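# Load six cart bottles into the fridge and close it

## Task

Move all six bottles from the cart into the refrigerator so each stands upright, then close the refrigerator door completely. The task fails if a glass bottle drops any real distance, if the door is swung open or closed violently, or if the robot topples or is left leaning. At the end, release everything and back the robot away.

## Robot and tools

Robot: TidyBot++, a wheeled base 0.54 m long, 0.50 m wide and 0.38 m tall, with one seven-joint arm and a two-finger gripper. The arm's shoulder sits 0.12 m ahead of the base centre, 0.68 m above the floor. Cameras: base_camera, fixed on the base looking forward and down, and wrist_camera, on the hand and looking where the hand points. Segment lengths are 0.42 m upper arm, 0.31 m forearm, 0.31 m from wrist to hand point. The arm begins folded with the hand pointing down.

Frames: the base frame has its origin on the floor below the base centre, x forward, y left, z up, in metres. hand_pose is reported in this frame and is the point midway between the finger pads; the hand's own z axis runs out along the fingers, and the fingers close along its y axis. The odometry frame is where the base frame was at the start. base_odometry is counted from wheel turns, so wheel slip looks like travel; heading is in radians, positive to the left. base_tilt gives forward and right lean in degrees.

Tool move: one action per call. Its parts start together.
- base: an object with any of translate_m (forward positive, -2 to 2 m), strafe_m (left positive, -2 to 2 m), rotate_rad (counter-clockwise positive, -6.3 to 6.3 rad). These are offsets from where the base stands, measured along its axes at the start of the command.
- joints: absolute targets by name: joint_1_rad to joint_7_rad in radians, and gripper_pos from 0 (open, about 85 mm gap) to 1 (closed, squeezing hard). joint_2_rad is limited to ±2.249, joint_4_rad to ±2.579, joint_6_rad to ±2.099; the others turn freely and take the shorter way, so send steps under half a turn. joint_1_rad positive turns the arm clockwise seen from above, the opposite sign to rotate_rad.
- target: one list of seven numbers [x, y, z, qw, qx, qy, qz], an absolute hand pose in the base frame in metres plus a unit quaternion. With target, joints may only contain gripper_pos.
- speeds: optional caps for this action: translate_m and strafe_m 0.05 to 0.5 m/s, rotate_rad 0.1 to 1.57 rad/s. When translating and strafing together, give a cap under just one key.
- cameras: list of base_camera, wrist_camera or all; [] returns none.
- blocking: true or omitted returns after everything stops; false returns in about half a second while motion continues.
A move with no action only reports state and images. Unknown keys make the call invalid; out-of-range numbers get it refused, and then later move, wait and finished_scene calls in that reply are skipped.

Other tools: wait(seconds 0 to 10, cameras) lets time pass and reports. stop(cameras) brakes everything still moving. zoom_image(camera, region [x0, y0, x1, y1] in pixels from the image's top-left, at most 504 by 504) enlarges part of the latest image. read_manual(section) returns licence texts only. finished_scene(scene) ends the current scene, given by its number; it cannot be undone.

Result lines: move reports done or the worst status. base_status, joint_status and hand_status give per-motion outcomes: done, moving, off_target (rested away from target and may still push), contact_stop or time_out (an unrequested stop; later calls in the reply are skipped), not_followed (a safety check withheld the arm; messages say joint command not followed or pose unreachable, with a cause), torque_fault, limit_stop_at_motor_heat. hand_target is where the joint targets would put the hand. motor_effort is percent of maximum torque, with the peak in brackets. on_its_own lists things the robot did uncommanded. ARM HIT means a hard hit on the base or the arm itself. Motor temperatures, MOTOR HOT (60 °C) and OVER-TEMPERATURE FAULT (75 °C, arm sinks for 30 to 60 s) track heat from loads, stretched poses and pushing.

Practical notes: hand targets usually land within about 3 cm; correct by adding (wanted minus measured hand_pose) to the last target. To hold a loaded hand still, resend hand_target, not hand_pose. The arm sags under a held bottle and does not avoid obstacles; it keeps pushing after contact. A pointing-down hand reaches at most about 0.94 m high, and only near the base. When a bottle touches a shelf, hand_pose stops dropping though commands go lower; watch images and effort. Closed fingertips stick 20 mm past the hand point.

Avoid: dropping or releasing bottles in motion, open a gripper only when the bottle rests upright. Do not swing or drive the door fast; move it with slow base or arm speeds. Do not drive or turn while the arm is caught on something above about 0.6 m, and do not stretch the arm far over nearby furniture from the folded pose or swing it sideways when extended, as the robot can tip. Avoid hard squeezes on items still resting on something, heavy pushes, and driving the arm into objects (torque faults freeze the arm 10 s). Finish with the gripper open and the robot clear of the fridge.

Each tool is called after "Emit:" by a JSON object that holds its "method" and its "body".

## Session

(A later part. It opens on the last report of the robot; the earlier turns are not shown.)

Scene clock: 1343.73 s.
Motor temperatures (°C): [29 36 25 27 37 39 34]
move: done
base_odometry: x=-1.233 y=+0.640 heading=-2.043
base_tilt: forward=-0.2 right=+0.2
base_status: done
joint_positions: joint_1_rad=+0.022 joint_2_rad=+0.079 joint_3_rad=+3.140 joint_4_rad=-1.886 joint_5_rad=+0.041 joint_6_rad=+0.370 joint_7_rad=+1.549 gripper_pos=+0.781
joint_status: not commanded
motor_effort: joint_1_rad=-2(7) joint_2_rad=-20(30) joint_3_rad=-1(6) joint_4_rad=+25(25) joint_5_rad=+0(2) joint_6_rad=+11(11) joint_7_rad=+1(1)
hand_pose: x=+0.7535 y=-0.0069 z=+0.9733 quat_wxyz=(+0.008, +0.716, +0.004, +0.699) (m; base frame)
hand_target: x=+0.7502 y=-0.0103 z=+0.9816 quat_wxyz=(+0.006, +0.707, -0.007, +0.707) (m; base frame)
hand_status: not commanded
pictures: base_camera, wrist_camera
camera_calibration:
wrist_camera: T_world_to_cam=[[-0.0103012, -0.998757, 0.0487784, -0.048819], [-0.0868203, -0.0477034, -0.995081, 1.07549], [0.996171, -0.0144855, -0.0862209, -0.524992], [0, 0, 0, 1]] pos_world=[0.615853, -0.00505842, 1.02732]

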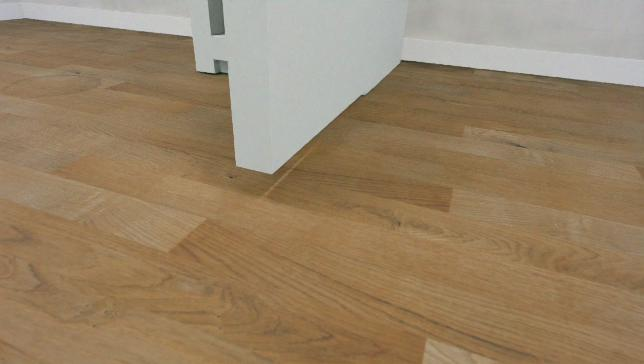

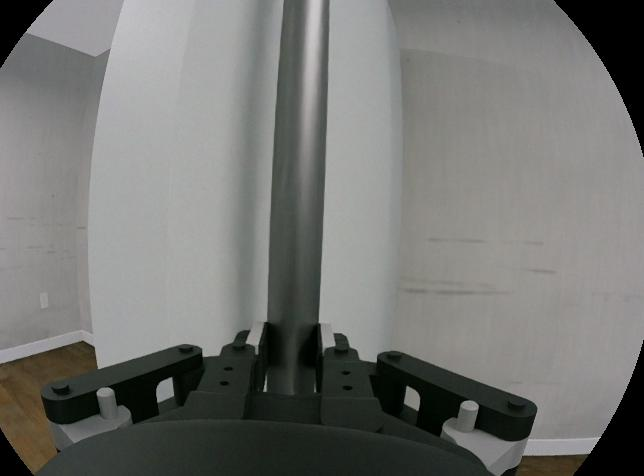

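Emit:
{"method": "move", "body": {"joints": {"gripper_pos": 0.68}}}

Emit:
{"method": "wait", "body": {"seconds": 2}}

Scene clock: 1354.10 s.
Motor temperatures (°C): [29 36 25 27 37 39 34]
move: done
base_odometry: x=-1.233 y=+0.640 heading=-2.042
base_tilt: forward=-0.2 right=+0.2
base_status: not commanded
joint_positions: joint_1_rad=+0.021 joint_2_rad=+0.079 joint_3_rad=+3.140 joint_4_rad=-1.885 joint_5_rad=+0.041 joint_6_rad=+0.370 joint_7_rad=+1.549 gripper_pos=+0.680
joint_status: all done
motor_effort: joint_1_rad=+0(3) joint_2_rad=-24(24) joint_3_rad=+1(2) joint_4_rad=+22(25) joint_5_rad=+0(1) joint_6_rad=+8(10) joint_7_rad=+0(1)
hand_pose: x=+0.7536 y=-0.0069 z=+0.9735 quat_wxyz=(+0.008, +0.715, +0.004, +0.699) (m; base frame)
hand_target: x=+0.7502 y=-0.0103 z=+0.9816 quat_wxyz=(+0.006, +0.707, -0.007, +0.707) (m; base frame)
hand_status: not commanded
pictures: base_camera, wrist_camera
camera_calibration:
wrist_camera: T_world_to_cam=[[-0.0103506, -0.998754, 0.0488196, -0.0488424], [-0.0863838, -0.0477466, -0.995117, 1.07547], [0.996208, -0.0145173, -0.085782, -0.525486], [0, 0, 0, 1]] pos_world=[0.615891, -0.00506035, 1.02752]

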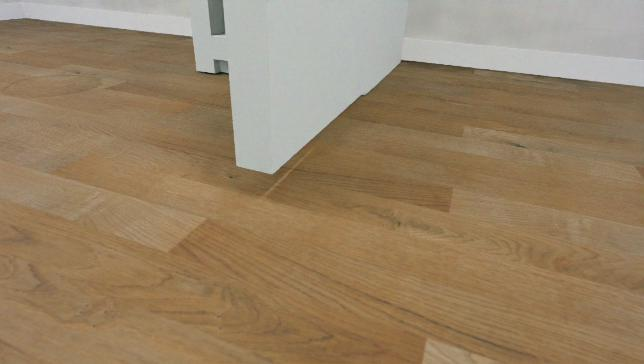

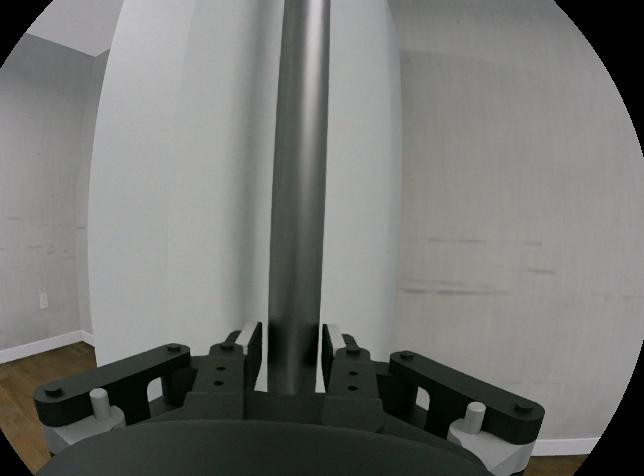

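Scene clock: 1356.10 s.
Motor temperatures (°C): [29 36 25 27 37 39 34]
base_odometry: x=-1.233 y=+0.640 heading=-2.042
base_tilt: forward=-0.2 right=+0.1
base_status: not commanded
joint_positions: joint_1_rad=+0.021 joint_2_rad=+0.079 joint_3_rad=+3.140 joint_4_rad=-1.885 joint_5_rad=+0.041 joint_6_rad=+0.370 joint_7_rad=+1.549 gripper_pos=+0.680
joint_status: all done
motor_effort: joint_1_rad=+0(3) joint_2_rad=-23(24) joint_3_rad=+0(2) joint_4_rad=+22(25) joint_5_rad=-1(1) joint_6_rad=+9(10) joint_7_rad=+0(1)
hand_pose: x=+0.7536 y=-0.0069 z=+0.9735 quat_wxyz=(+0.008, +0.715, +0.004, +0.699) (m; base frame)
hand_target: x=+0.7502 y=-0.0103 z=+0.9816 quat_wxyz=(+0.006, +0.707, -0.007, +0.707) (m; base frame)
hand_status: not commanded
wait: 2.00 s; at rest by 0.27 s
pictures: base_camera, wrist_camera
camera_calibration:
wrist_camera: T_world_to_cam=[[-0.0103506, -0.998754, 0.0488196, -0.0488424], [-0.0863838, -0.0477466, -0.995117, 1.07547], [0.996208, -0.0145173, -0.085782, -0.525486], [0, 0, 0, 1]] pos_world=[0.615891, -0.00506035, 1.02752]

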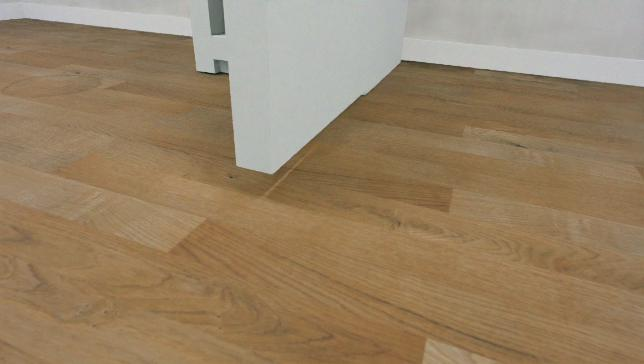

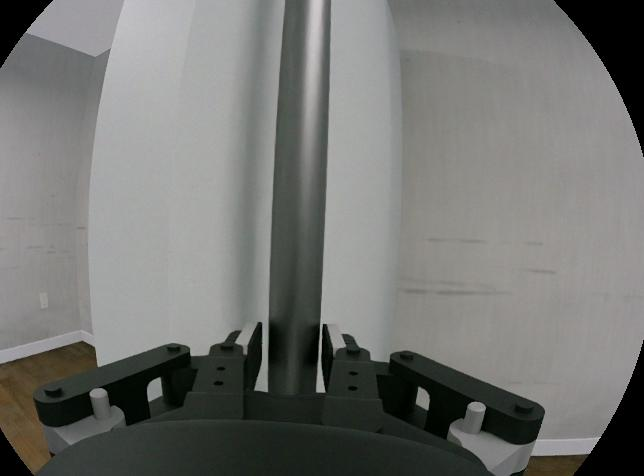

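Emit:
{"method": "move", "body": {"joints": {"gripper_pos": 0.55}, "cameras": []}}

Emit:
{"method": "wait", "body": {"seconds": 2}}

Scene clock: 1366.97 s.
Motor temperatures (°C): [29 36 25 27 37 39 34]
move: done
base_odometry: x=-1.233 y=+0.640 heading=-2.042
base_tilt: forward=-0.2 right=+0.2
base_status: not commanded
joint_positions: joint_1_rad=+0.021 joint_2_rad=+0.079 joint_3_rad=+3.140 joint_4_rad=-1.885 joint_5_rad=+0.041 joint_6_rad=+0.370 joint_7_rad=+1.549 gripper_pos=+0.550
joint_status: all done
motor_effort: joint_1_rad=+0(1) joint_2_rad=-23(24) joint_3_rad=+0(1) joint_4_rad=+22(23) joint_5_rad=+0(1) joint_6_rad=+8(10) joint_7_rad=+0(0)
hand_pose: x=+0.7536 y=-0.0069 z=+0.9735 quat_wxyz=(+0.008, +0.715, +0.004, +0.699) (m; base frame)
hand_target: x=+0.7502 y=-0.0103 z=+0.9816 quat_wxyz=(+0.006, +0.707, -0.007, +0.707) (m; base frame)
hand_status: not commanded
pictures: none
No camera images: "cameras" was empty.

Scene clock: 1368.97 s.
Motor temperatures (°C): [29 36 25 27 37 39 34]
base_odometry: x=-1.233 y=+0.640 heading=-2.042
base_tilt: forward=-0.2 right=+0.1
base_status: not commanded
joint_positions: joint_1_rad=+0.021 joint_2_rad=+0.079 joint_3_rad=+3.140 joint_4_rad=-1.885 joint_5_rad=+0.041 joint_6_rad=+0.370 joint_7_rad=+1.549 gripper_pos=+0.550
joint_status: all done
motor_effort: joint_1_rad=+0(1) joint_2_rad=-23(24) joint_3_rad=+1(1) joint_4_rad=+22(23) joint_5_rad=+0(1) joint_6_rad=+9(10) joint_7_rad=+0(0)
hand_pose: x=+0.7536 y=-0.0069 z=+0.9735 quat_wxyz=(+0.008, +0.715, +0.004, +0.699) (m; base frame)
hand_target: x=+0.7502 y=-0.0103 z=+0.9816 quat_wxyz=(+0.006, +0.707, -0.007, +0.707) (m; base frame)
hand_status: not commanded
wait: 2.00 s; at rest by 0.27 s
pictures: base_camera, wrist_camera
camera_calibration:
wrist_camera: T_world_to_cam=[[-0.0103506, -0.998754, 0.0488196, -0.0488424], [-0.0863838, -0.0477466, -0.995117, 1.07547], [0.996208, -0.0145173, -0.085782, -0.525486], [0, 0, 0, 1]] pos_world=[0.615891, -0.00506035, 1.02752]

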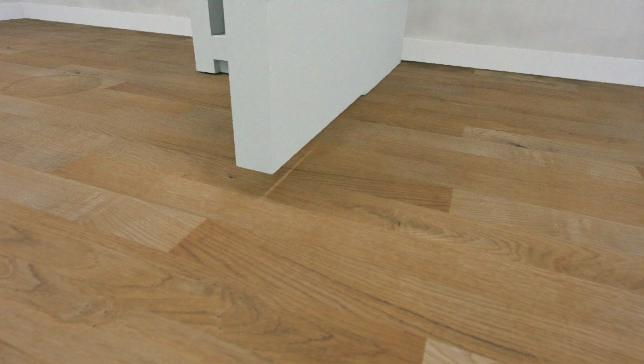

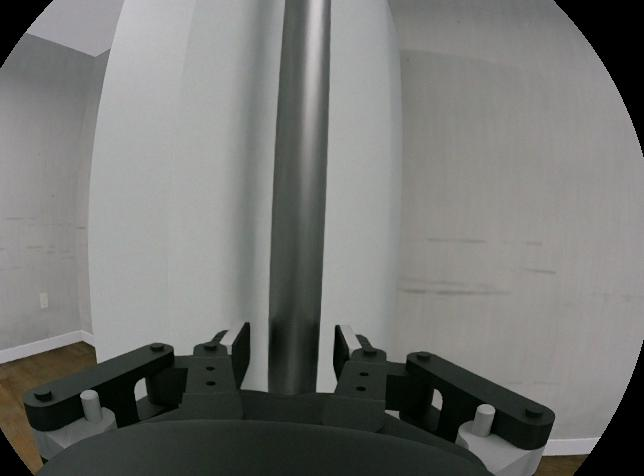

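Emit:
{"method": "move", "body": {"base": {"translate_m": -0.12}, "speeds": {"translate_m": 0.1}}}

Scene clock: 1414.07 s.
Motor temperatures (°C): [29 36 25 27 37 39 34]
move: done
base_odometry: x=-1.178 y=+0.747 heading=-2.042
base_tilt: forward=-0.2 right=+0.1
base_status: done
joint_positions: joint_1_rad=+0.021 joint_2_rad=+0.077 joint_3_rad=+3.140 joint_4_rad=-1.885 joint_5_rad=+0.041 joint_6_rad=+0.370 joint_7_rad=+1.549 gripper_pos=+0.550
joint_status: not commanded
motor_effort: joint_1_rad=+0(1) joint_2_rad=-23(27) joint_3_rad=+1(1) joint_4_rad=+22(23) joint_5_rad=-1(1) joint_6_rad=+8(10) joint_7_rad=+0(0)
hand_pose: x=+0.7530 y=-0.0069 z=+0.9747 quat_wxyz=(+0.008, +0.715, +0.004, +0.699) (m; base frame)
hand_target: x=+0.7502 y=-0.0103 z=+0.9816 quat_wxyz=(+0.006, +0.707, -0.007, +0.707) (m; base frame)
hand_status: not commanded
pictures: base_camera, wrist_camera
camera_calibration:
wrist_camera: T_world_to_cam=[[-0.0104396, -0.998752, 0.0488398, -0.0488455], [-0.084571, -0.0477855, -0.995271, 1.07535], [0.996363, -0.0145206, -0.0839666, -0.526742], [0, 0, 0, 1]] pos_world=[0.61526, -0.00504681, 1.02843]

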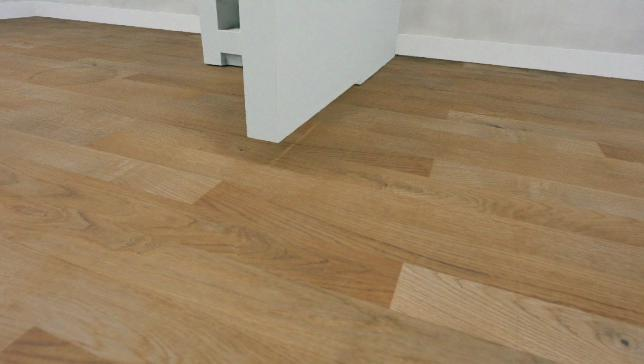

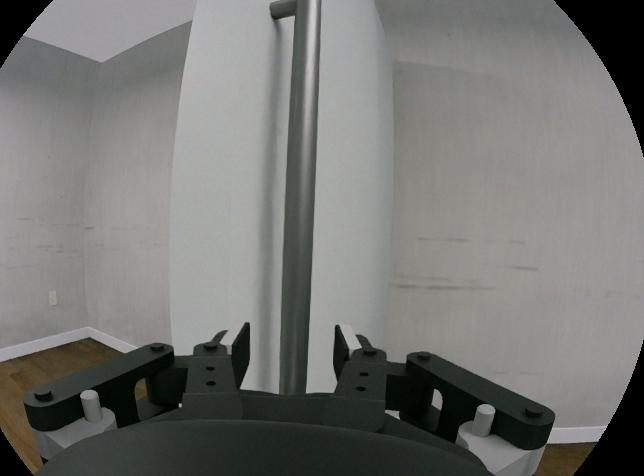

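Emit:
{"method": "move", "body": {"base": {"translate_m": -0.35}, "speeds": {"translate_m": 0.2}}}

Scene clock: 1419.93 s.
Motor temperatures (°C): [29 36 25 27 37 39 34]
move: done
base_odometry: x=-1.019 y=+1.059 heading=-2.042
base_tilt: forward=-0.1 right=+0.1
base_status: done
joint_positions: joint_1_rad=+0.021 joint_2_rad=+0.076 joint_3_rad=+3.140 joint_4_rad=-1.885 joint_5_rad=+0.041 joint_6_rad=+0.370 joint_7_rad=+1.549 gripper_pos=+0.550
joint_status: not commanded
motor_effort: joint_1_rad=+0(1) joint_2_rad=-23(26) joint_3_rad=+1(1) joint_4_rad=+22(23) joint_5_rad=-1(1) joint_6_rad=+8(10) joint_7_rad=+0(0)
hand_pose: x=+0.7527 y=-0.0069 z=+0.9753 quat_wxyz=(+0.008, +0.714, +0.004, +0.700) (m; base frame)
hand_target: x=+0.7502 y=-0.0103 z=+0.9816 quat_wxyz=(+0.006, +0.707, -0.007, +0.707) (m; base frame)
hand_status: not commanded
pictures: base_camera, wrist_camera
camera_calibration:
wrist_camera: T_world_to_cam=[[-0.0104898, -0.998751, 0.0488511, -0.0488473], [-0.0835474, -0.0478075, -0.995356, 1.07529], [0.996449, -0.0145225, -0.0829416, -0.527452], [0, 0, 0, 1]] pos_world=[0.614904, -0.00503915, 1.02894]

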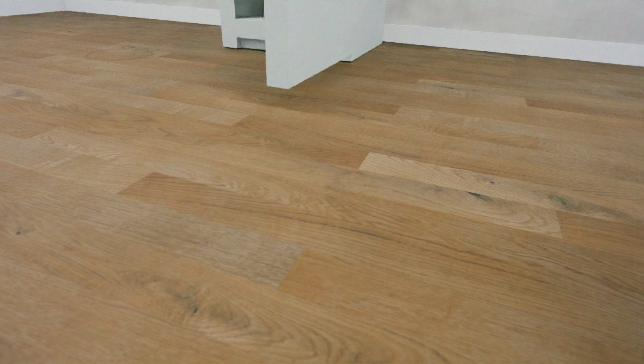

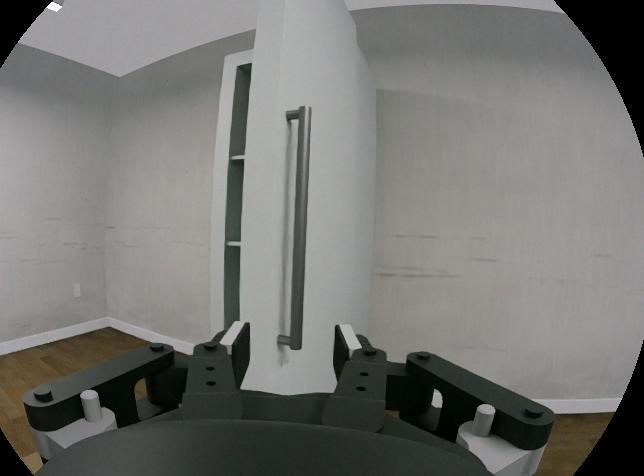

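Emit:
{"method": "move", "body": {"base": {"translate_m": -0.203, "strafe_m": 0.2, "rotate_rad": -1.1}, "joints": {"joint_1_rad": 0.01, "joint_2_rad": -0.235, "joint_3_rad": 3.14, "joint_4_rad": -1.377, "joint_5_rad": 0.0, "joint_6_rad": -0.77, "joint_7_rad": 1.57, "gripper_pos": 0.2}, "speeds": {"rotate_rad": 0.6, "translate_m": 0.25}}}

Scene clock: 1435.10 s.
Motor temperatures (°C): [29 36 25 27 37 39 34]
move: done
base_odometry: x=-0.748 y=+1.149 heading=+3.141
base_tilt: forward=-0.2 right=+0.2
base_status: done
joint_positions: joint_1_rad=+0.019 joint_2_rad=-0.236 joint_3_rad=+3.142 joint_4_rad=-1.382 joint_5_rad=+0.041 joint_6_rad=-0.695 joint_7_rad=+1.549 gripper_pos=+0.200
joint_status: all done
motor_effort: joint_1_rad=+0(2) joint_2_rad=-12(27) joint_3_rad=+1(3) joint_4_rad=+22(24) joint_5_rad=+0(2) joint_6_rad=+7(10) joint_7_rad=+0(1)
hand_pose: x=+0.6069 y=-0.0164 z=+1.1371 quat_wxyz=(+0.019, +0.796, -0.012, +0.605) (m; base frame)
hand_target: x=+0.6003 y=-0.0026 z=+1.1175 quat_wxyz=(+0.002, +0.817, -0.004, +0.577) (m; base frame)
hand_status: not commanded
pictures: base_camera, wrist_camera
camera_calibration:
wrist_camera: T_world_to_cam=[[-0.0397095, -0.997985, 0.0494936, -0.0508452], [-0.328585, -0.0337357, -0.943872, 1.31408], [0.943639, -0.0537435, -0.326583, -0.0603858], [0, 0, 0, 1]] pos_world=[0.486752, -0.00965659, 1.22312]

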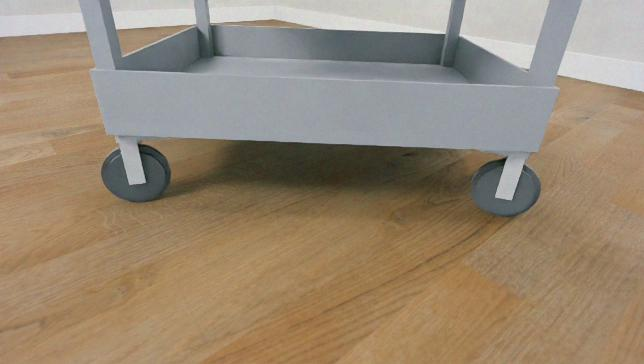

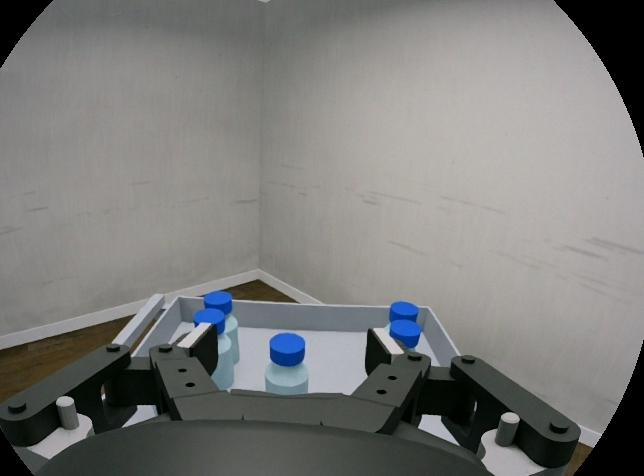

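Emit:
{"method": "zoom_image", "body": {"camera": "wrist_camera", "region": [120, 270, 500, 450]}}

Scaled by 1.326.

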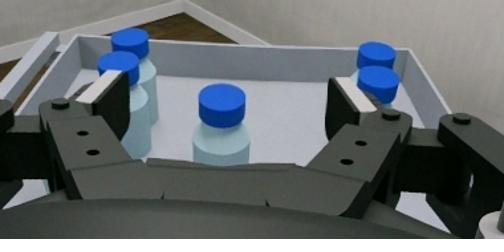

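Emit:
{"method": "move", "body": {"base": {"translate_m": -0.15}}}

Emit:
{"method": "zoom_image", "body": {"camera": "wrist_camera", "region": [120, 250, 500, 430]}}

Scene clock: 1483.43 s.
Motor temperatures (°C): [29 36 25 27 37 39 34]
move: done
base_odometry: x=-0.598 y=+1.149 heading=+3.140
base_tilt: forward=-0.2 right=+0.1
base_status: done
joint_positions: joint_1_rad=+0.019 joint_2_rad=-0.240 joint_3_rad=+3.142 joint_4_rad=-1.382 joint_5_rad=+0.041 joint_6_rad=-0.699 joint_7_rad=+1.549 gripper_pos=+0.200
joint_status: not commanded
motor_effort: joint_1_rad=+0(1) joint_2_rad=-11(16) joint_3_rad=+1(1) joint_4_rad=+22(23) joint_5_rad=+0(1) joint_6_rad=+8(9) joint_7_rad=+0(0)
hand_pose: x=+0.6045 y=-0.0164 z=+1.1385 quat_wxyz=(+0.019, +0.795, -0.012, +0.606) (m; base frame)
hand_target: x=+0.6003 y=-0.0026 z=+1.1175 quat_wxyz=(+0.002, +0.817, -0.004, +0.577) (m; base frame)
hand_status: not commanded
pictures: base_camera, wrist_camera
camera_calibration:
wrist_camera: T_world_to_cam=[[-0.0399142, -0.997981, 0.0494028, -0.0507714], [-0.327173, -0.0336633, -0.944365, 1.31433], [0.944121, -0.0538569, -0.325169, -0.0595428], [0, 0, 0, 1]] pos_world=[0.484202, -0.00963105, 1.22435]

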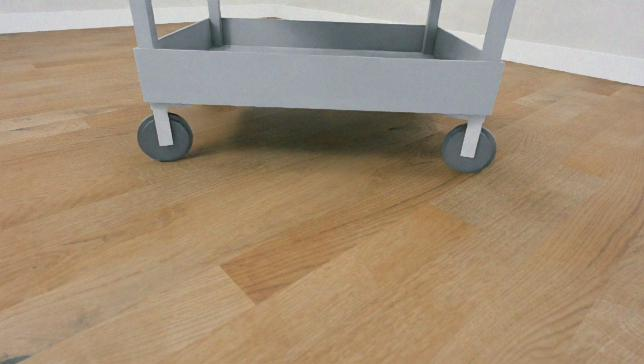

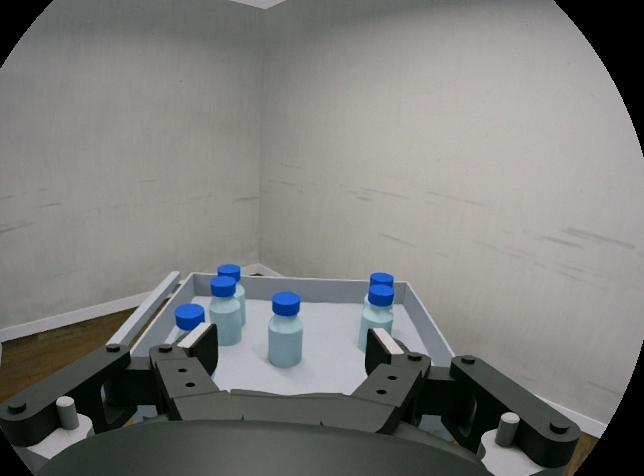

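Scaled by 1.326.

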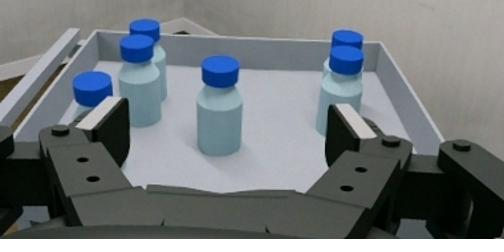

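Emit:
{"method": "move", "body": {"base": {"translate_m": -0.03, "strafe_m": 0.171}, "joints": {"joint_1_rad": 0.01, "joint_2_rad": 0.19, "joint_3_rad": 3.14, "joint_4_rad": -1.63, "joint_5_rad": 0.0, "joint_6_rad": -0.08, "joint_7_rad": 1.57, "gripper_pos": 0.2}, "cameras": []}}

Emit:
{"method": "move", "body": {"joints": {"joint_4_rad": -1.576}}}

Scene clock: 1525.77 s.
Motor temperatures (°C): [29 35 25 27 37 39 34]
move: done
base_odometry: x=-0.568 y=+0.977 heading=+3.140
base_tilt: forward=-0.2 right=+0.1
base_status: done
joint_positions: joint_1_rad=+0.012 joint_2_rad=+0.195 joint_3_rad=+3.139 joint_4_rad=-1.619 joint_5_rad=+0.041 joint_6_rad=-0.143 joint_7_rad=+1.549 gripper_pos=+0.200
joint_status: all done
motor_effort: joint_1_rad=+0(3) joint_2_rad=-27(32) joint_3_rad=+0(3) joint_4_rad=+22(26) joint_5_rad=+0(1) joint_6_rad=+9(10) joint_7_rad=+0(1)
hand_pose: x=+0.7939 y=-0.0065 z=+0.9017 quat_wxyz=(+0.010, +0.830, +0.003, +0.558) (m; base frame)
hand_target: x=+0.7977 y=-0.0044 z=+0.9168 quat_wxyz=(+0.002, +0.813, -0.004, +0.582) (m; base frame)
hand_status: not commanded
pictures: none
No camera images: "cameras" was empty.

Scene clock: 1526.57 s.
Motor temperatures (°C): [29 35 25 27 37 39 34]
move: done
base_odometry: x=-0.568 y=+0.977 heading=+3.140
base_tilt: forward=-0.2 right=+0.1
base_status: not commanded
joint_positions: joint_1_rad=+0.012 joint_2_rad=+0.195 joint_3_rad=+3.139 joint_4_rad=-1.579 joint_5_rad=+0.041 joint_6_rad=-0.136 joint_7_rad=+1.549 gripper_pos=+0.200
joint_status: all done
motor_effort: joint_1_rad=+0(1) joint_2_rad=-29(30) joint_3_rad=+0(1) joint_4_rad=+23(24) joint_5_rad=+0(1) joint_6_rad=+9(9) joint_7_rad=+0(1)
hand_pose: x=+0.8019 y=-0.0065 z=+0.9279 quat_wxyz=(+0.010, +0.816, +0.002, +0.578) (m; base frame)
hand_target: x=+0.8064 y=-0.0045 z=+0.9494 quat_wxyz=(+0.002, +0.797, -0.004, +0.603) (m; base frame)
hand_status: not commanded
pictures: base_camera, wrist_camera
camera_calibration:
wrist_camera: T_world_to_cam=[[-0.00277667, -0.998643, 0.0520085, -0.0547775], [-0.39094, -0.0467856, -0.919226, 1.2081], [0.920412, -0.0228846, -0.390279, -0.234268], [0, 0, 0, 1]] pos_world=[0.687764, -0.0035428, 1.02193]

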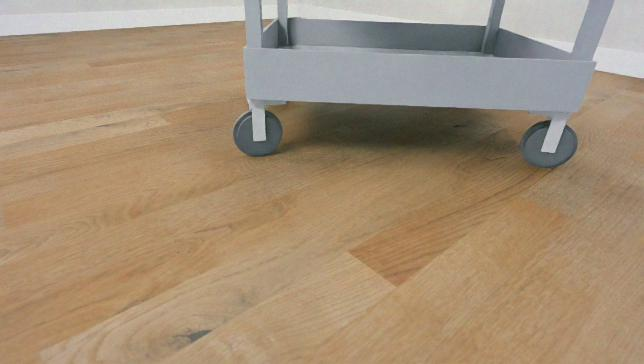

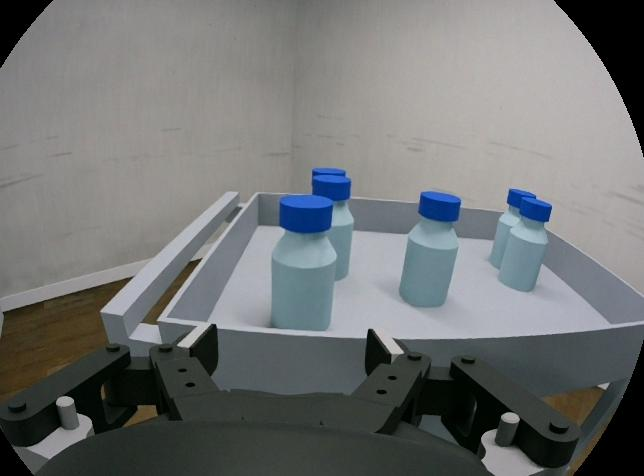

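Emit:
{"method": "move", "body": {"base": {"translate_m": 0.187, "strafe_m": -0.007}, "speeds": {"translate_m": 0.15}}}

Scene clock: 1556.87 s.
Motor temperatures (°C): [29 35 25 27 37 39 34]
move: done
base_odometry: x=-0.756 y=+0.985 heading=+3.140
base_tilt: forward=-0.1 right=+0.2
base_status: done
joint_positions: joint_1_rad=+0.012 joint_2_rad=+0.195 joint_3_rad=+3.139 joint_4_rad=-1.579 joint_5_rad=+0.041 joint_6_rad=-0.136 joint_7_rad=+1.549 gripper_pos=+0.200
joint_status: not commanded
motor_effort: joint_1_rad=+0(1) joint_2_rad=-27(30) joint_3_rad=+1(1) joint_4_rad=+22(24) joint_5_rad=+0(1) joint_6_rad=+8(9) joint_7_rad=+0(0)
hand_pose: x=+0.8019 y=-0.0065 z=+0.9282 quat_wxyz=(+0.010, +0.816, +0.002, +0.578) (m; base frame)
hand_target: x=+0.8064 y=-0.0045 z=+0.9494 quat_wxyz=(+0.002, +0.797, -0.004, +0.603) (m; base frame)
hand_status: not commanded
pictures: base_camera, wrist_camera
camera_calibration:
wrist_camera: T_world_to_cam=[[-0.00279079, -0.998643, 0.0520079, -0.0547718], [-0.390215, -0.0467975, -0.919534, 1.20807], [0.920719, -0.0228605, -0.389555, -0.235115], [0, 0, 0, 1]] pos_world=[0.68773, -0.00353752, 1.02212]

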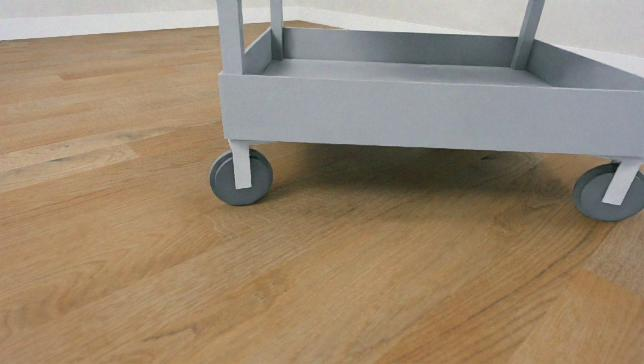

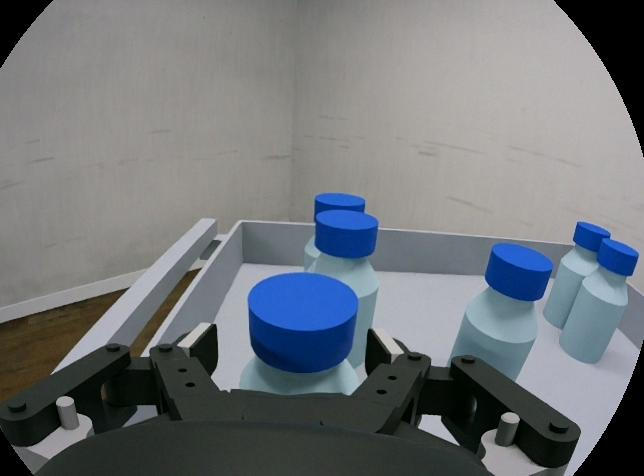

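Emit:
{"method": "move", "body": {"base": {"translate_m": 0.018, "strafe_m": -0.005}, "speeds": {"translate_m": 0.1}, "cameras": ["wrist_camera"]}}

Emit:
{"method": "move", "body": {"joints": {"gripper_pos": 0.75}, "cameras": ["wrist_camera"]}}

Scene clock: 1565.77 s.
Motor temperatures (°C): [29 36 25 27 37 39 34]
move: done
base_odometry: x=-0.774 y=+0.989 heading=+3.141
base_tilt: forward=-0.2 right=+0.2
base_status: done
joint_positions: joint_1_rad=+0.011 joint_2_rad=+0.198 joint_3_rad=+3.139 joint_4_rad=-1.578 joint_5_rad=+0.041 joint_6_rad=-0.135 joint_7_rad=+1.549 gripper_pos=+0.200
joint_status: not commanded
motor_effort: joint_1_rad=+0(2) joint_2_rad=-28(31) joint_3_rad=+1(2) joint_4_rad=+23(24) joint_5_rad=+0(1) joint_6_rad=+8(9) joint_7_rad=+0(0)
hand_pose: x=+0.8029 y=-0.0065 z=+0.9261 quat_wxyz=(+0.010, +0.817, +0.003, +0.577) (m; base frame)
hand_target: x=+0.8064 y=-0.0045 z=+0.9494 quat_wxyz=(+0.002, +0.797, -0.004, +0.603) (m; base frame)
hand_status: not commanded
pictures: wrist_camera
camera_calibration:
wrist_camera: T_world_to_cam=[[-0.00256915, -0.998645, 0.0519774, -0.0547741], [-0.392706, -0.0467944, -0.918473, 1.20754], [0.91966, -0.0227715, -0.392054, -0.233617], [0, 0, 0, 1]] pos_world=[0.688916, -0.00351369, 1.02035]

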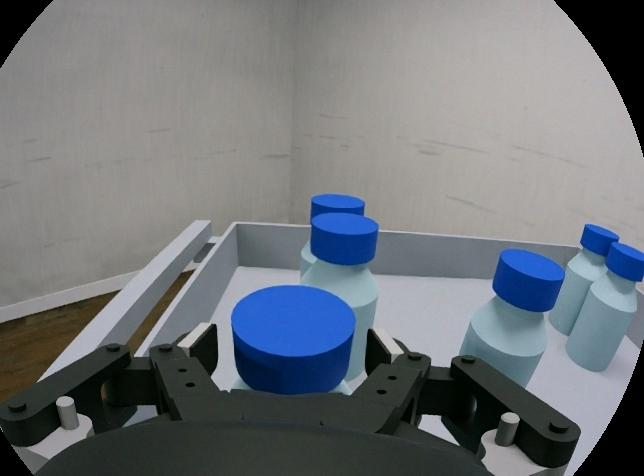

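Scene clock: 1566.60 s.
Motor temperatures (°C): [29 36 25 27 37 39 34]
move: off_target
base_odometry: x=-0.774 y=+0.989 heading=+3.141
base_tilt: forward=-0.2 right=+0.1
base_status: not commanded
joint_positions: joint_1_rad=+0.011 joint_2_rad=+0.198 joint_3_rad=+3.139 joint_4_rad=-1.578 joint_5_rad=+0.041 joint_6_rad=-0.134 joint_7_rad=+1.549 gripper_pos=+0.443
joint_status: gripper_pos off_target (ended at +0.443, target +0.750)
motor_effort: joint_1_rad=+0(1) joint_2_rad=-29(29) joint_3_rad=+1(1) joint_4_rad=+24(24) joint_5_rad=+0(1) joint_6_rad=+9(10) joint_7_rad=+0(1)
hand_pose: x=+0.8029 y=-0.0065 z=+0.9265 quat_wxyz=(+0.010, +0.816, +0.003, +0.577) (m; base frame)
hand_target: x=+0.8064 y=-0.0045 z=+0.9494 quat_wxyz=(+0.002, +0.797, -0.004, +0.603) (m; base frame)
hand_status: not commanded
pictures: wrist_camera
camera_calibration:
wrist_camera: T_world_to_cam=[[-0.0025871, -0.998645, 0.051977, -0.0547675], [-0.391872, -0.0468076, -0.918828, 1.20753], [0.920016, -0.0227454, -0.39122, -0.23461], [0, 0, 0, 1]] pos_world=[0.688899, -0.00350818, 1.02057]

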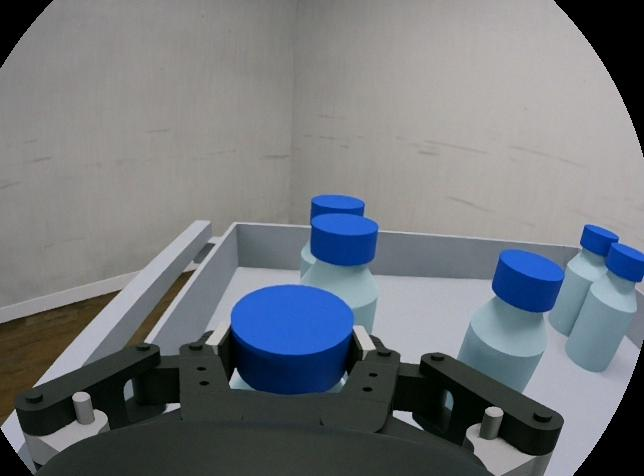

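Emit:
{"method": "move", "body": {"joints": {"joint_1_rad": 0.01, "joint_2_rad": 0.045, "joint_3_rad": 3.14, "joint_4_rad": -1.4, "joint_5_rad": 0.0, "joint_6_rad": -0.5, "joint_7_rad": 1.57}, "cameras": ["wrist_camera"]}}

Emit:
{"method": "move", "body": {"base": {"translate_m": -0.4}, "joints": {"joint_1_rad": 0.01, "joint_2_rad": -0.235, "joint_3_rad": 3.14, "joint_4_rad": -1.377, "joint_5_rad": 0.0, "joint_6_rad": -0.77, "joint_7_rad": 1.57}, "speeds": {"translate_m": 0.3}, "cameras": ["wrist_camera"]}}

Scene clock: 1624.13 s.
Motor temperatures (°C): [29 36 25 27 37 39 34]
move: done
base_odometry: x=-0.774 y=+0.989 heading=+3.141
base_tilt: forward=-0.1 right=+0.1
base_status: not commanded
joint_positions: joint_1_rad=+0.011 joint_2_rad=+0.073 joint_3_rad=+3.139 joint_4_rad=-1.422 joint_5_rad=+0.041 joint_6_rad=-0.447 joint_7_rad=+1.549 gripper_pos=+0.443
joint_status: all done
motor_effort: joint_1_rad=+1(1) joint_2_rad=-27(35) joint_3_rad=+1(2) joint_4_rad=+28(30) joint_5_rad=+0(1) joint_6_rad=+11(12) joint_7_rad=+0(1)
hand_pose: x=+0.7529 y=-0.0098 z=+1.0126 quat_wxyz=(+0.014, +0.825, -0.002, +0.565) (m; base frame)
hand_target: x=+0.7395 y=-0.0039 z=+1.0278 quat_wxyz=(+0.002, +0.826, -0.004, +0.563) (m; base frame)
hand_status: not commanded
pictures: wrist_camera
camera_calibration:
wrist_camera: T_world_to_cam=[[-0.0137701, -0.998492, 0.0531479, -0.0554512], [-0.420736, -0.0424325, -0.90619, 1.27587], [0.907078, -0.0348396, -0.419518, -0.116717], [0, 0, 0, 1]] pos_world=[0.641914, -0.00529549, 1.11016]

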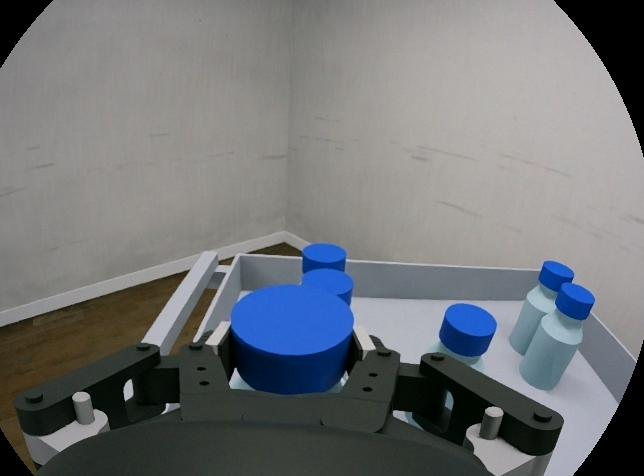

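Scene clock: 1626.47 s.
Motor temperatures (°C): [29 36 25 27 37 39 34]
move: done
base_odometry: x=-0.374 y=+0.989 heading=+3.141
base_tilt: forward=-0.2 right=+0.1
base_status: done
joint_positions: joint_1_rad=+0.011 joint_2_rad=-0.222 joint_3_rad=+3.139 joint_4_rad=-1.397 joint_5_rad=+0.041 joint_6_rad=-0.717 joint_7_rad=+1.549 gripper_pos=+0.443
joint_status: all done
motor_effort: joint_1_rad=+0(2) joint_2_rad=-15(33) joint_3_rad=+1(2) joint_4_rad=+26(30) joint_5_rad=+0(1) joint_6_rad=+11(12) joint_7_rad=+0(1)
hand_pose: x=+0.6117 y=-0.0110 z=+1.1151 quat_wxyz=(+0.016, +0.811, -0.007, +0.585) (m; base frame)
hand_target: x=+0.6003 y=-0.0026 z=+1.1176 quat_wxyz=(+0.002, +0.817, -0.004, +0.577) (m; base frame)
hand_status: not commanded
pictures: wrist_camera
camera_calibration:
wrist_camera: T_world_to_cam=[[-0.0268328, -0.99835, 0.0507591, -0.0533725], [-0.375726, -0.0369818, -0.925992, 1.30394], [0.926342, -0.0439185, -0.374114, -0.00811785], [0, 0, 0, 1]] pos_world=[0.496013, -0.00541889, 1.20711]

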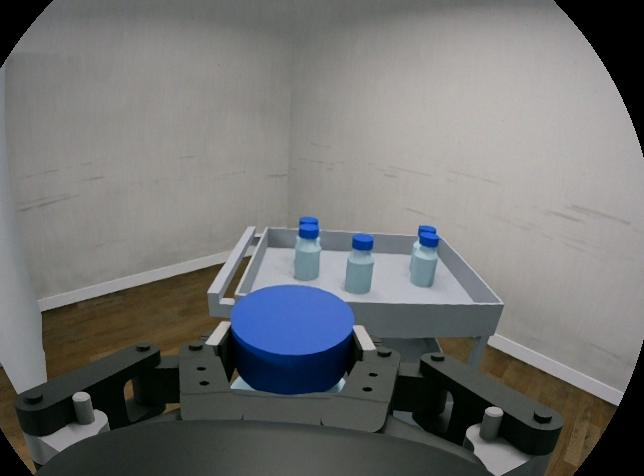

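Emit:
{"method": "move", "body": {"base": {"translate_m": 0.245, "strafe_m": 1.014, "rotate_rad": 0.644}, "speeds": {"translate_m": 0.45, "rotate_rad": 0.4}}}

Scene clock: 1646.33 s.
Motor temperatures (°C): [29 36 25 28 37 39 34]
move: done
base_odometry: x=-0.619 y=-0.025 heading=-2.498
base_tilt: forward=-0.1 right=+0.2
base_status: done
joint_positions: joint_1_rad=+0.012 joint_2_rad=-0.219 joint_3_rad=+3.140 joint_4_rad=-1.397 joint_5_rad=+0.041 joint_6_rad=-0.718 joint_7_rad=+1.549 gripper_pos=+0.443
joint_status: not commanded
motor_effort: joint_1_rad=+0(3) joint_2_rad=-15(18) joint_3_rad=+1(3) joint_4_rad=+26(27) joint_5_rad=+0(2) joint_6_rad=+11(13) joint_7_rad=+0(0)
hand_pose: x=+0.6126 y=-0.0121 z=+1.1138 quat_wxyz=(+0.017, +0.812, -0.008, +0.584) (m; base frame)
hand_target: x=+0.6003 y=-0.0026 z=+1.1176 quat_wxyz=(+0.002, +0.817, -0.004, +0.577) (m; base frame)
hand_status: not commanded
pictures: base_camera, wrist_camera
camera_calibration:
wrist_camera: T_world_to_cam=[[-0.0287343, -0.99831, 0.0505153, -0.0529819], [-0.378399, -0.0359115, -0.924946, 1.30355], [0.925197, -0.0456926, -0.376727, -0.00590196], [0, 0, 0, 1]] pos_world=[0.497198, -0.00634971, 1.20616]

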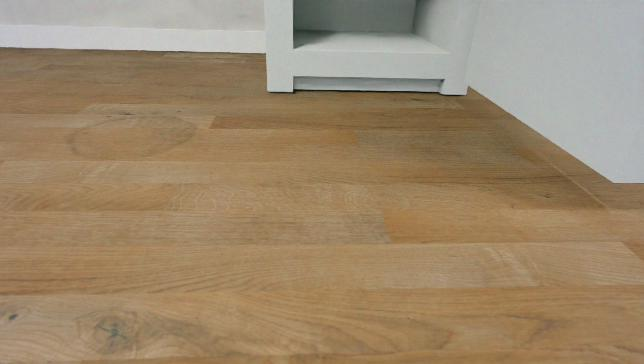

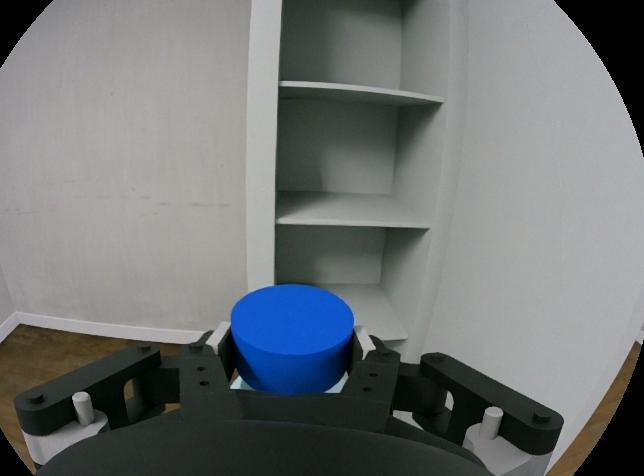

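Emit:
{"method": "move", "body": {"base": {"translate_m": 0.68, "strafe_m": -0.032}, "speeds": {"translate_m": 0.4}}}

Scene clock: 1731.00 s.
Motor temperatures (°C): [29 35 25 28 37 39 34]
move: done
base_odometry: x=-1.183 y=-0.407 heading=-2.497
base_tilt: forward=-0.1 right=+0.1
base_status: done
joint_positions: joint_1_rad=+0.012 joint_2_rad=-0.213 joint_3_rad=+3.140 joint_4_rad=-1.397 joint_5_rad=+0.041 joint_6_rad=-0.720 joint_7_rad=+1.549 gripper_pos=+0.443
joint_status: not commanded
motor_effort: joint_1_rad=+0(1) joint_2_rad=-15(19) joint_3_rad=+1(2) joint_4_rad=+26(27) joint_5_rad=+0(1) joint_6_rad=+11(12) joint_7_rad=+0(0)
hand_pose: x=+0.6150 y=-0.0121 z=+1.1102 quat_wxyz=(+0.017, +0.814, -0.008, +0.580) (m; base frame)
hand_target: x=+0.6003 y=-0.0026 z=+1.1176 quat_wxyz=(+0.002, +0.817, -0.004, +0.577) (m; base frame)
hand_status: not commanded
pictures: base_camera, wrist_camera
camera_calibration:
wrist_camera: T_world_to_cam=[[-0.0284013, -0.998314, 0.050623, -0.0531034], [-0.386069, -0.0357585, -0.921777, 1.30226], [0.922033, -0.0457236, -0.384403, 0.000984201], [0, 0, 0, 1]] pos_world=[0.500347, -0.00640199, 1.20346]

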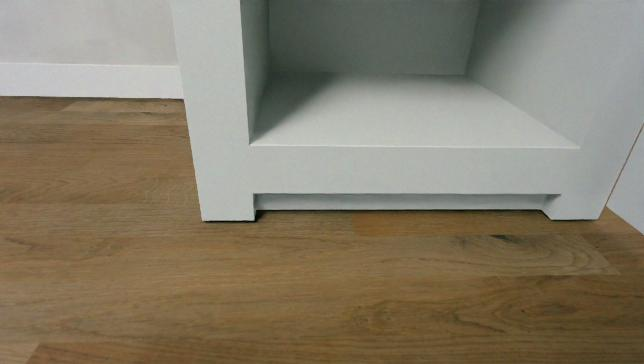

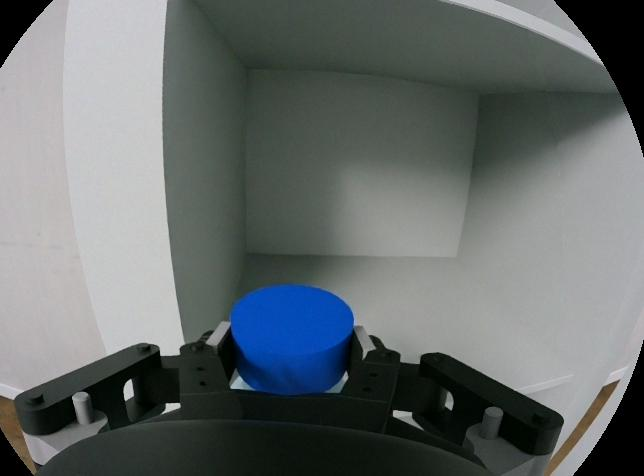

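Emit:
{"method": "move", "body": {"base": {"translate_m": 0.34}, "speeds": {"translate_m": 0.2}}}

Scene clock: 1752.83 s.
Motor temperatures (°C): [29 35 25 28 37 39 34]
move: done
base_odometry: x=-1.455 y=-0.611 heading=-2.497
base_tilt: forward=-0.1 right=+0.2
base_status: done
joint_positions: joint_1_rad=+0.012 joint_2_rad=-0.212 joint_3_rad=+3.140 joint_4_rad=-1.397 joint_5_rad=+0.041 joint_6_rad=-0.721 joint_7_rad=+1.549 gripper_pos=+0.443
joint_status: not commanded
motor_effort: joint_1_rad=+0(1) joint_2_rad=-17(20) joint_3_rad=+1(2) joint_4_rad=+26(27) joint_5_rad=+0(1) joint_6_rad=+12(12) joint_7_rad=+0(0)
hand_pose: x=+0.6155 y=-0.0122 z=+1.1091 quat_wxyz=(+0.017, +0.815, -0.008, +0.579) (m; base frame)
hand_target: x=+0.6003 y=-0.0026 z=+1.1176 quat_wxyz=(+0.002, +0.817, -0.004, +0.577) (m; base frame)
hand_status: not commanded
pictures: base_camera, wrist_camera
camera_calibration:
wrist_camera: T_world_to_cam=[[-0.0283123, -0.998315, 0.0506507, -0.0531369], [-0.38846, -0.0356998, -0.920774, 1.30184], [0.921031, -0.045745, -0.386795, 0.00335526], [0, 0, 0, 1]] pos_world=[0.501118, -0.00641851, 1.20269]

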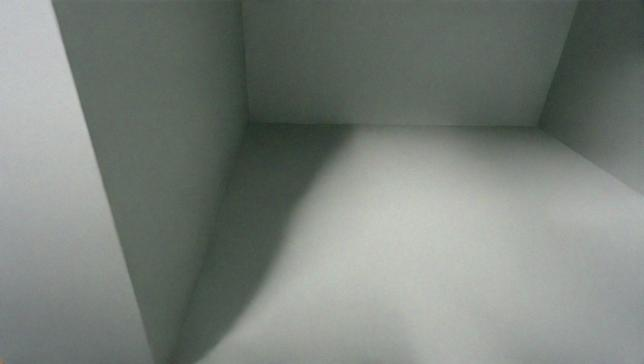

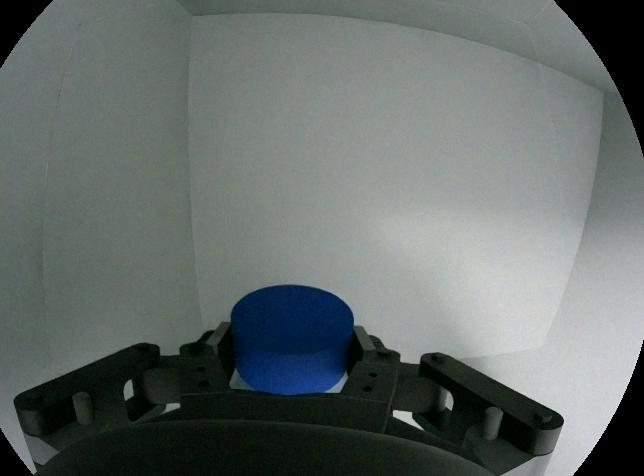

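Emit:
{"method": "move", "body": {"joints": {"joint_2_rad": -0.262, "joint_4_rad": -1.575, "joint_6_rad": -0.51}, "cameras": []}}

Emit:
{"method": "move", "body": {"joints": {"joint_2_rad": -0.265, "joint_4_rad": -1.615, "joint_6_rad": -0.475}, "cameras": []}}

Scene clock: 1761.90 s.
Motor temperatures (°C): [29 35 25 28 37 39 34]
move: done
base_odometry: x=-1.455 y=-0.611 heading=-2.497
base_tilt: forward=-0.1 right=+0.1
base_status: not commanded
joint_positions: joint_1_rad=+0.012 joint_2_rad=-0.231 joint_3_rad=+3.140 joint_4_rad=-1.563 joint_5_rad=+0.041 joint_6_rad=-0.577 joint_7_rad=+1.549 gripper_pos=+0.443
joint_status: all done
motor_effort: joint_1_rad=-1(1) joint_2_rad=-14(16) joint_3_rad=+0(1) joint_4_rad=+25(27) joint_5_rad=-1(1) joint_6_rad=+10(13) joint_7_rad=+0(0)
hand_pose: x=+0.6218 y=-0.0108 z=+1.0625 quat_wxyz=(+0.016, +0.816, -0.005, +0.578) (m; base frame)
hand_target: x=+0.6154 y=-0.0027 z=+1.0907 quat_wxyz=(+0.003, +0.790, -0.004, +0.613) (m; base frame)
hand_status: not commanded
pictures: none
No camera images: "cameras" was empty.

Scene clock: 1762.60 s.
Motor temperatures (°C): [29 35 25 28 37 39 34]
move: done
base_odometry: x=-1.455 y=-0.611 heading=-2.497
base_tilt: forward=-0.1 right=+0.2
base_status: not commanded
joint_positions: joint_1_rad=+0.012 joint_2_rad=-0.245 joint_3_rad=+3.140 joint_4_rad=-1.596 joint_5_rad=+0.041 joint_6_rad=-0.534 joint_7_rad=+1.549 gripper_pos=+0.443
joint_status: all done
motor_effort: joint_1_rad=-1(2) joint_2_rad=-12(14) joint_3_rad=-1(1) joint_4_rad=+23(24) joint_5_rad=-1(2) joint_6_rad=+9(10) joint_7_rad=-1(1)
hand_pose: x=+0.6197 y=-0.0103 z=+1.0625 quat_wxyz=(+0.016, +0.809, -0.005, +0.588) (m; base frame)
hand_target: x=+0.6168 y=-0.0027 z=+1.0785 quat_wxyz=(+0.003, +0.791, -0.004, +0.612) (m; base frame)
hand_status: not commanded
pictures: none
No camera images: "cameras" was empty.

Emit:
{"method": "move", "body": {"joints": {"joint_2_rad": -0.26, "joint_4_rad": -1.635, "joint_6_rad": -0.465}, "cameras": []}}

Emit:
{"method": "move", "body": {"joints": {"joint_2_rad": -0.255, "joint_4_rad": -1.65, "joint_6_rad": -0.46}, "cameras": ["wrist_camera"]}}

Scene clock: 1776.60 s.
Motor temperatures (°C): [29 35 25 28 37 39 34]
move: done
base_odometry: x=-1.455 y=-0.611 heading=-2.497
base_tilt: forward=-0.2 right=+0.1
base_status: not commanded
joint_positions: joint_1_rad=+0.012 joint_2_rad=-0.248 joint_3_rad=+3.140 joint_4_rad=-1.607 joint_5_rad=+0.041 joint_6_rad=-0.516 joint_7_rad=+1.549 gripper_pos=+0.443
joint_status: all done
motor_effort: joint_1_rad=-1(2) joint_2_rad=-11(12) joint_3_rad=-1(1) joint_4_rad=+22(23) joint_5_rad=-2(2) joint_6_rad=+8(9) joint_7_rad=+0(1)
hand_pose: x=+0.6200 y=-0.0101 z=+1.0622 quat_wxyz=(+0.016, +0.806, -0.004, +0.591) (m; base frame)
hand_target: x=+0.6193 y=-0.0027 z=+1.0668 quat_wxyz=(+0.003, +0.796, -0.004, +0.606) (m; base frame)
hand_status: not commanded
pictures: none
No camera images: "cameras" was empty.

Scene clock: 1777.13 s.
Motor temperatures (°C): [29 35 25 28 37 39 34]
move: done
base_odometry: x=-1.455 y=-0.611 heading=-2.497
base_tilt: forward=-0.2 right=+0.1
base_status: not commanded
joint_positions: joint_1_rad=+0.012 joint_2_rad=-0.250 joint_3_rad=+3.140 joint_4_rad=-1.615 joint_5_rad=+0.041 joint_6_rad=-0.505 joint_7_rad=+1.549 gripper_pos=+0.443
joint_status: all done
motor_effort: joint_1_rad=-2(3) joint_2_rad=-8(11) joint_3_rad=-1(2) joint_4_rad=+20(22) joint_5_rad=-2(2) joint_6_rad=+7(9) joint_7_rad=-1(1)
hand_pose: x=+0.6201 y=-0.0101 z=+1.0620 quat_wxyz=(+0.016, +0.805, -0.004, +0.594) (m; base frame)
hand_target: x=+0.6212 y=-0.0027 z=+1.0567 quat_wxyz=(+0.002, +0.800, -0.004, +0.600) (m; base frame)
hand_status: not commanded
pictures: wrist_camera
camera_calibration:
wrist_camera: T_world_to_cam=[[-0.0218502, -0.99837, 0.0527233, -0.0547415], [-0.355107, -0.041547, -0.933902, 1.25347], [0.93457, -0.0391284, -0.35362, -0.0625404], [0, 0, 0, 1]] pos_world=[0.502369, -0.00502136, 1.15139]

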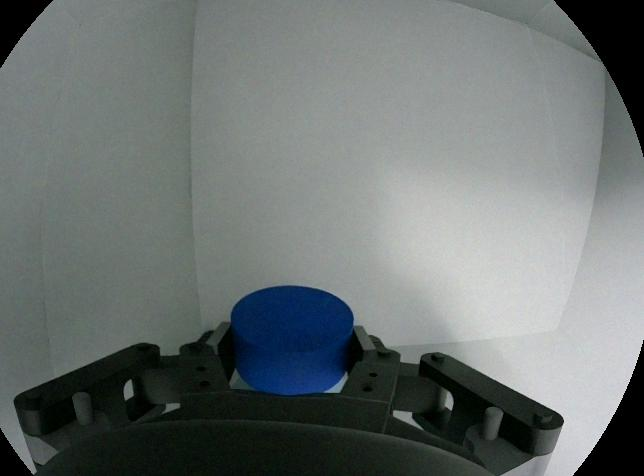

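Emit:
{"method": "move", "body": {"joints": {"gripper_pos": 0.2}, "cameras": ["wrist_camera"]}}

Scene clock: 1813.40 s.
Motor temperatures (°C): [29 35 25 27 37 39 34]
move: done
base_odometry: x=-1.455 y=-0.611 heading=-2.497
base_tilt: forward=-0.1 right=+0.1
base_status: not commanded
joint_positions: joint_1_rad=+0.012 joint_2_rad=-0.250 joint_3_rad=+3.140 joint_4_rad=-1.634 joint_5_rad=+0.041 joint_6_rad=-0.505 joint_7_rad=+1.549 gripper_pos=+0.200
joint_status: all done
motor_effort: joint_1_rad=+0(2) joint_2_rad=-12(13) joint_3_rad=+1(1) joint_4_rad=+23(24) joint_5_rad=+0(2) joint_6_rad=+8(9) joint_7_rad=+0(1)
hand_pose: x=+0.6194 y=-0.0100 z=+1.0503 quat_wxyz=(+0.016, +0.810, -0.004, +0.586) (m; base frame)
hand_target: x=+0.6212 y=-0.0027 z=+1.0567 quat_wxyz=(+0.002, +0.800, -0.004, +0.600) (m; base frame)
hand_status: not commanded
pictures: wrist_camera
camera_calibration:
wrist_camera: T_world_to_cam=[[-0.0207474, -0.998382, 0.0529398, -0.0549999], [-0.373094, -0.0413945, -0.926869, 1.24607], [0.927561, -0.0389817, -0.371632, -0.0427911], [0, 0, 0, 1]] pos_world=[0.50345, -0.00499868, 1.14195]

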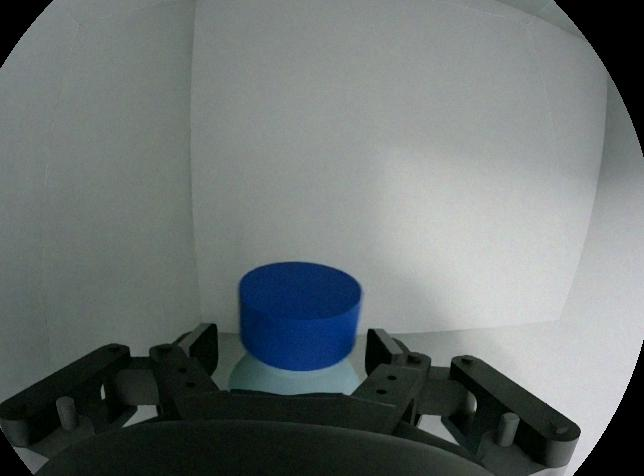

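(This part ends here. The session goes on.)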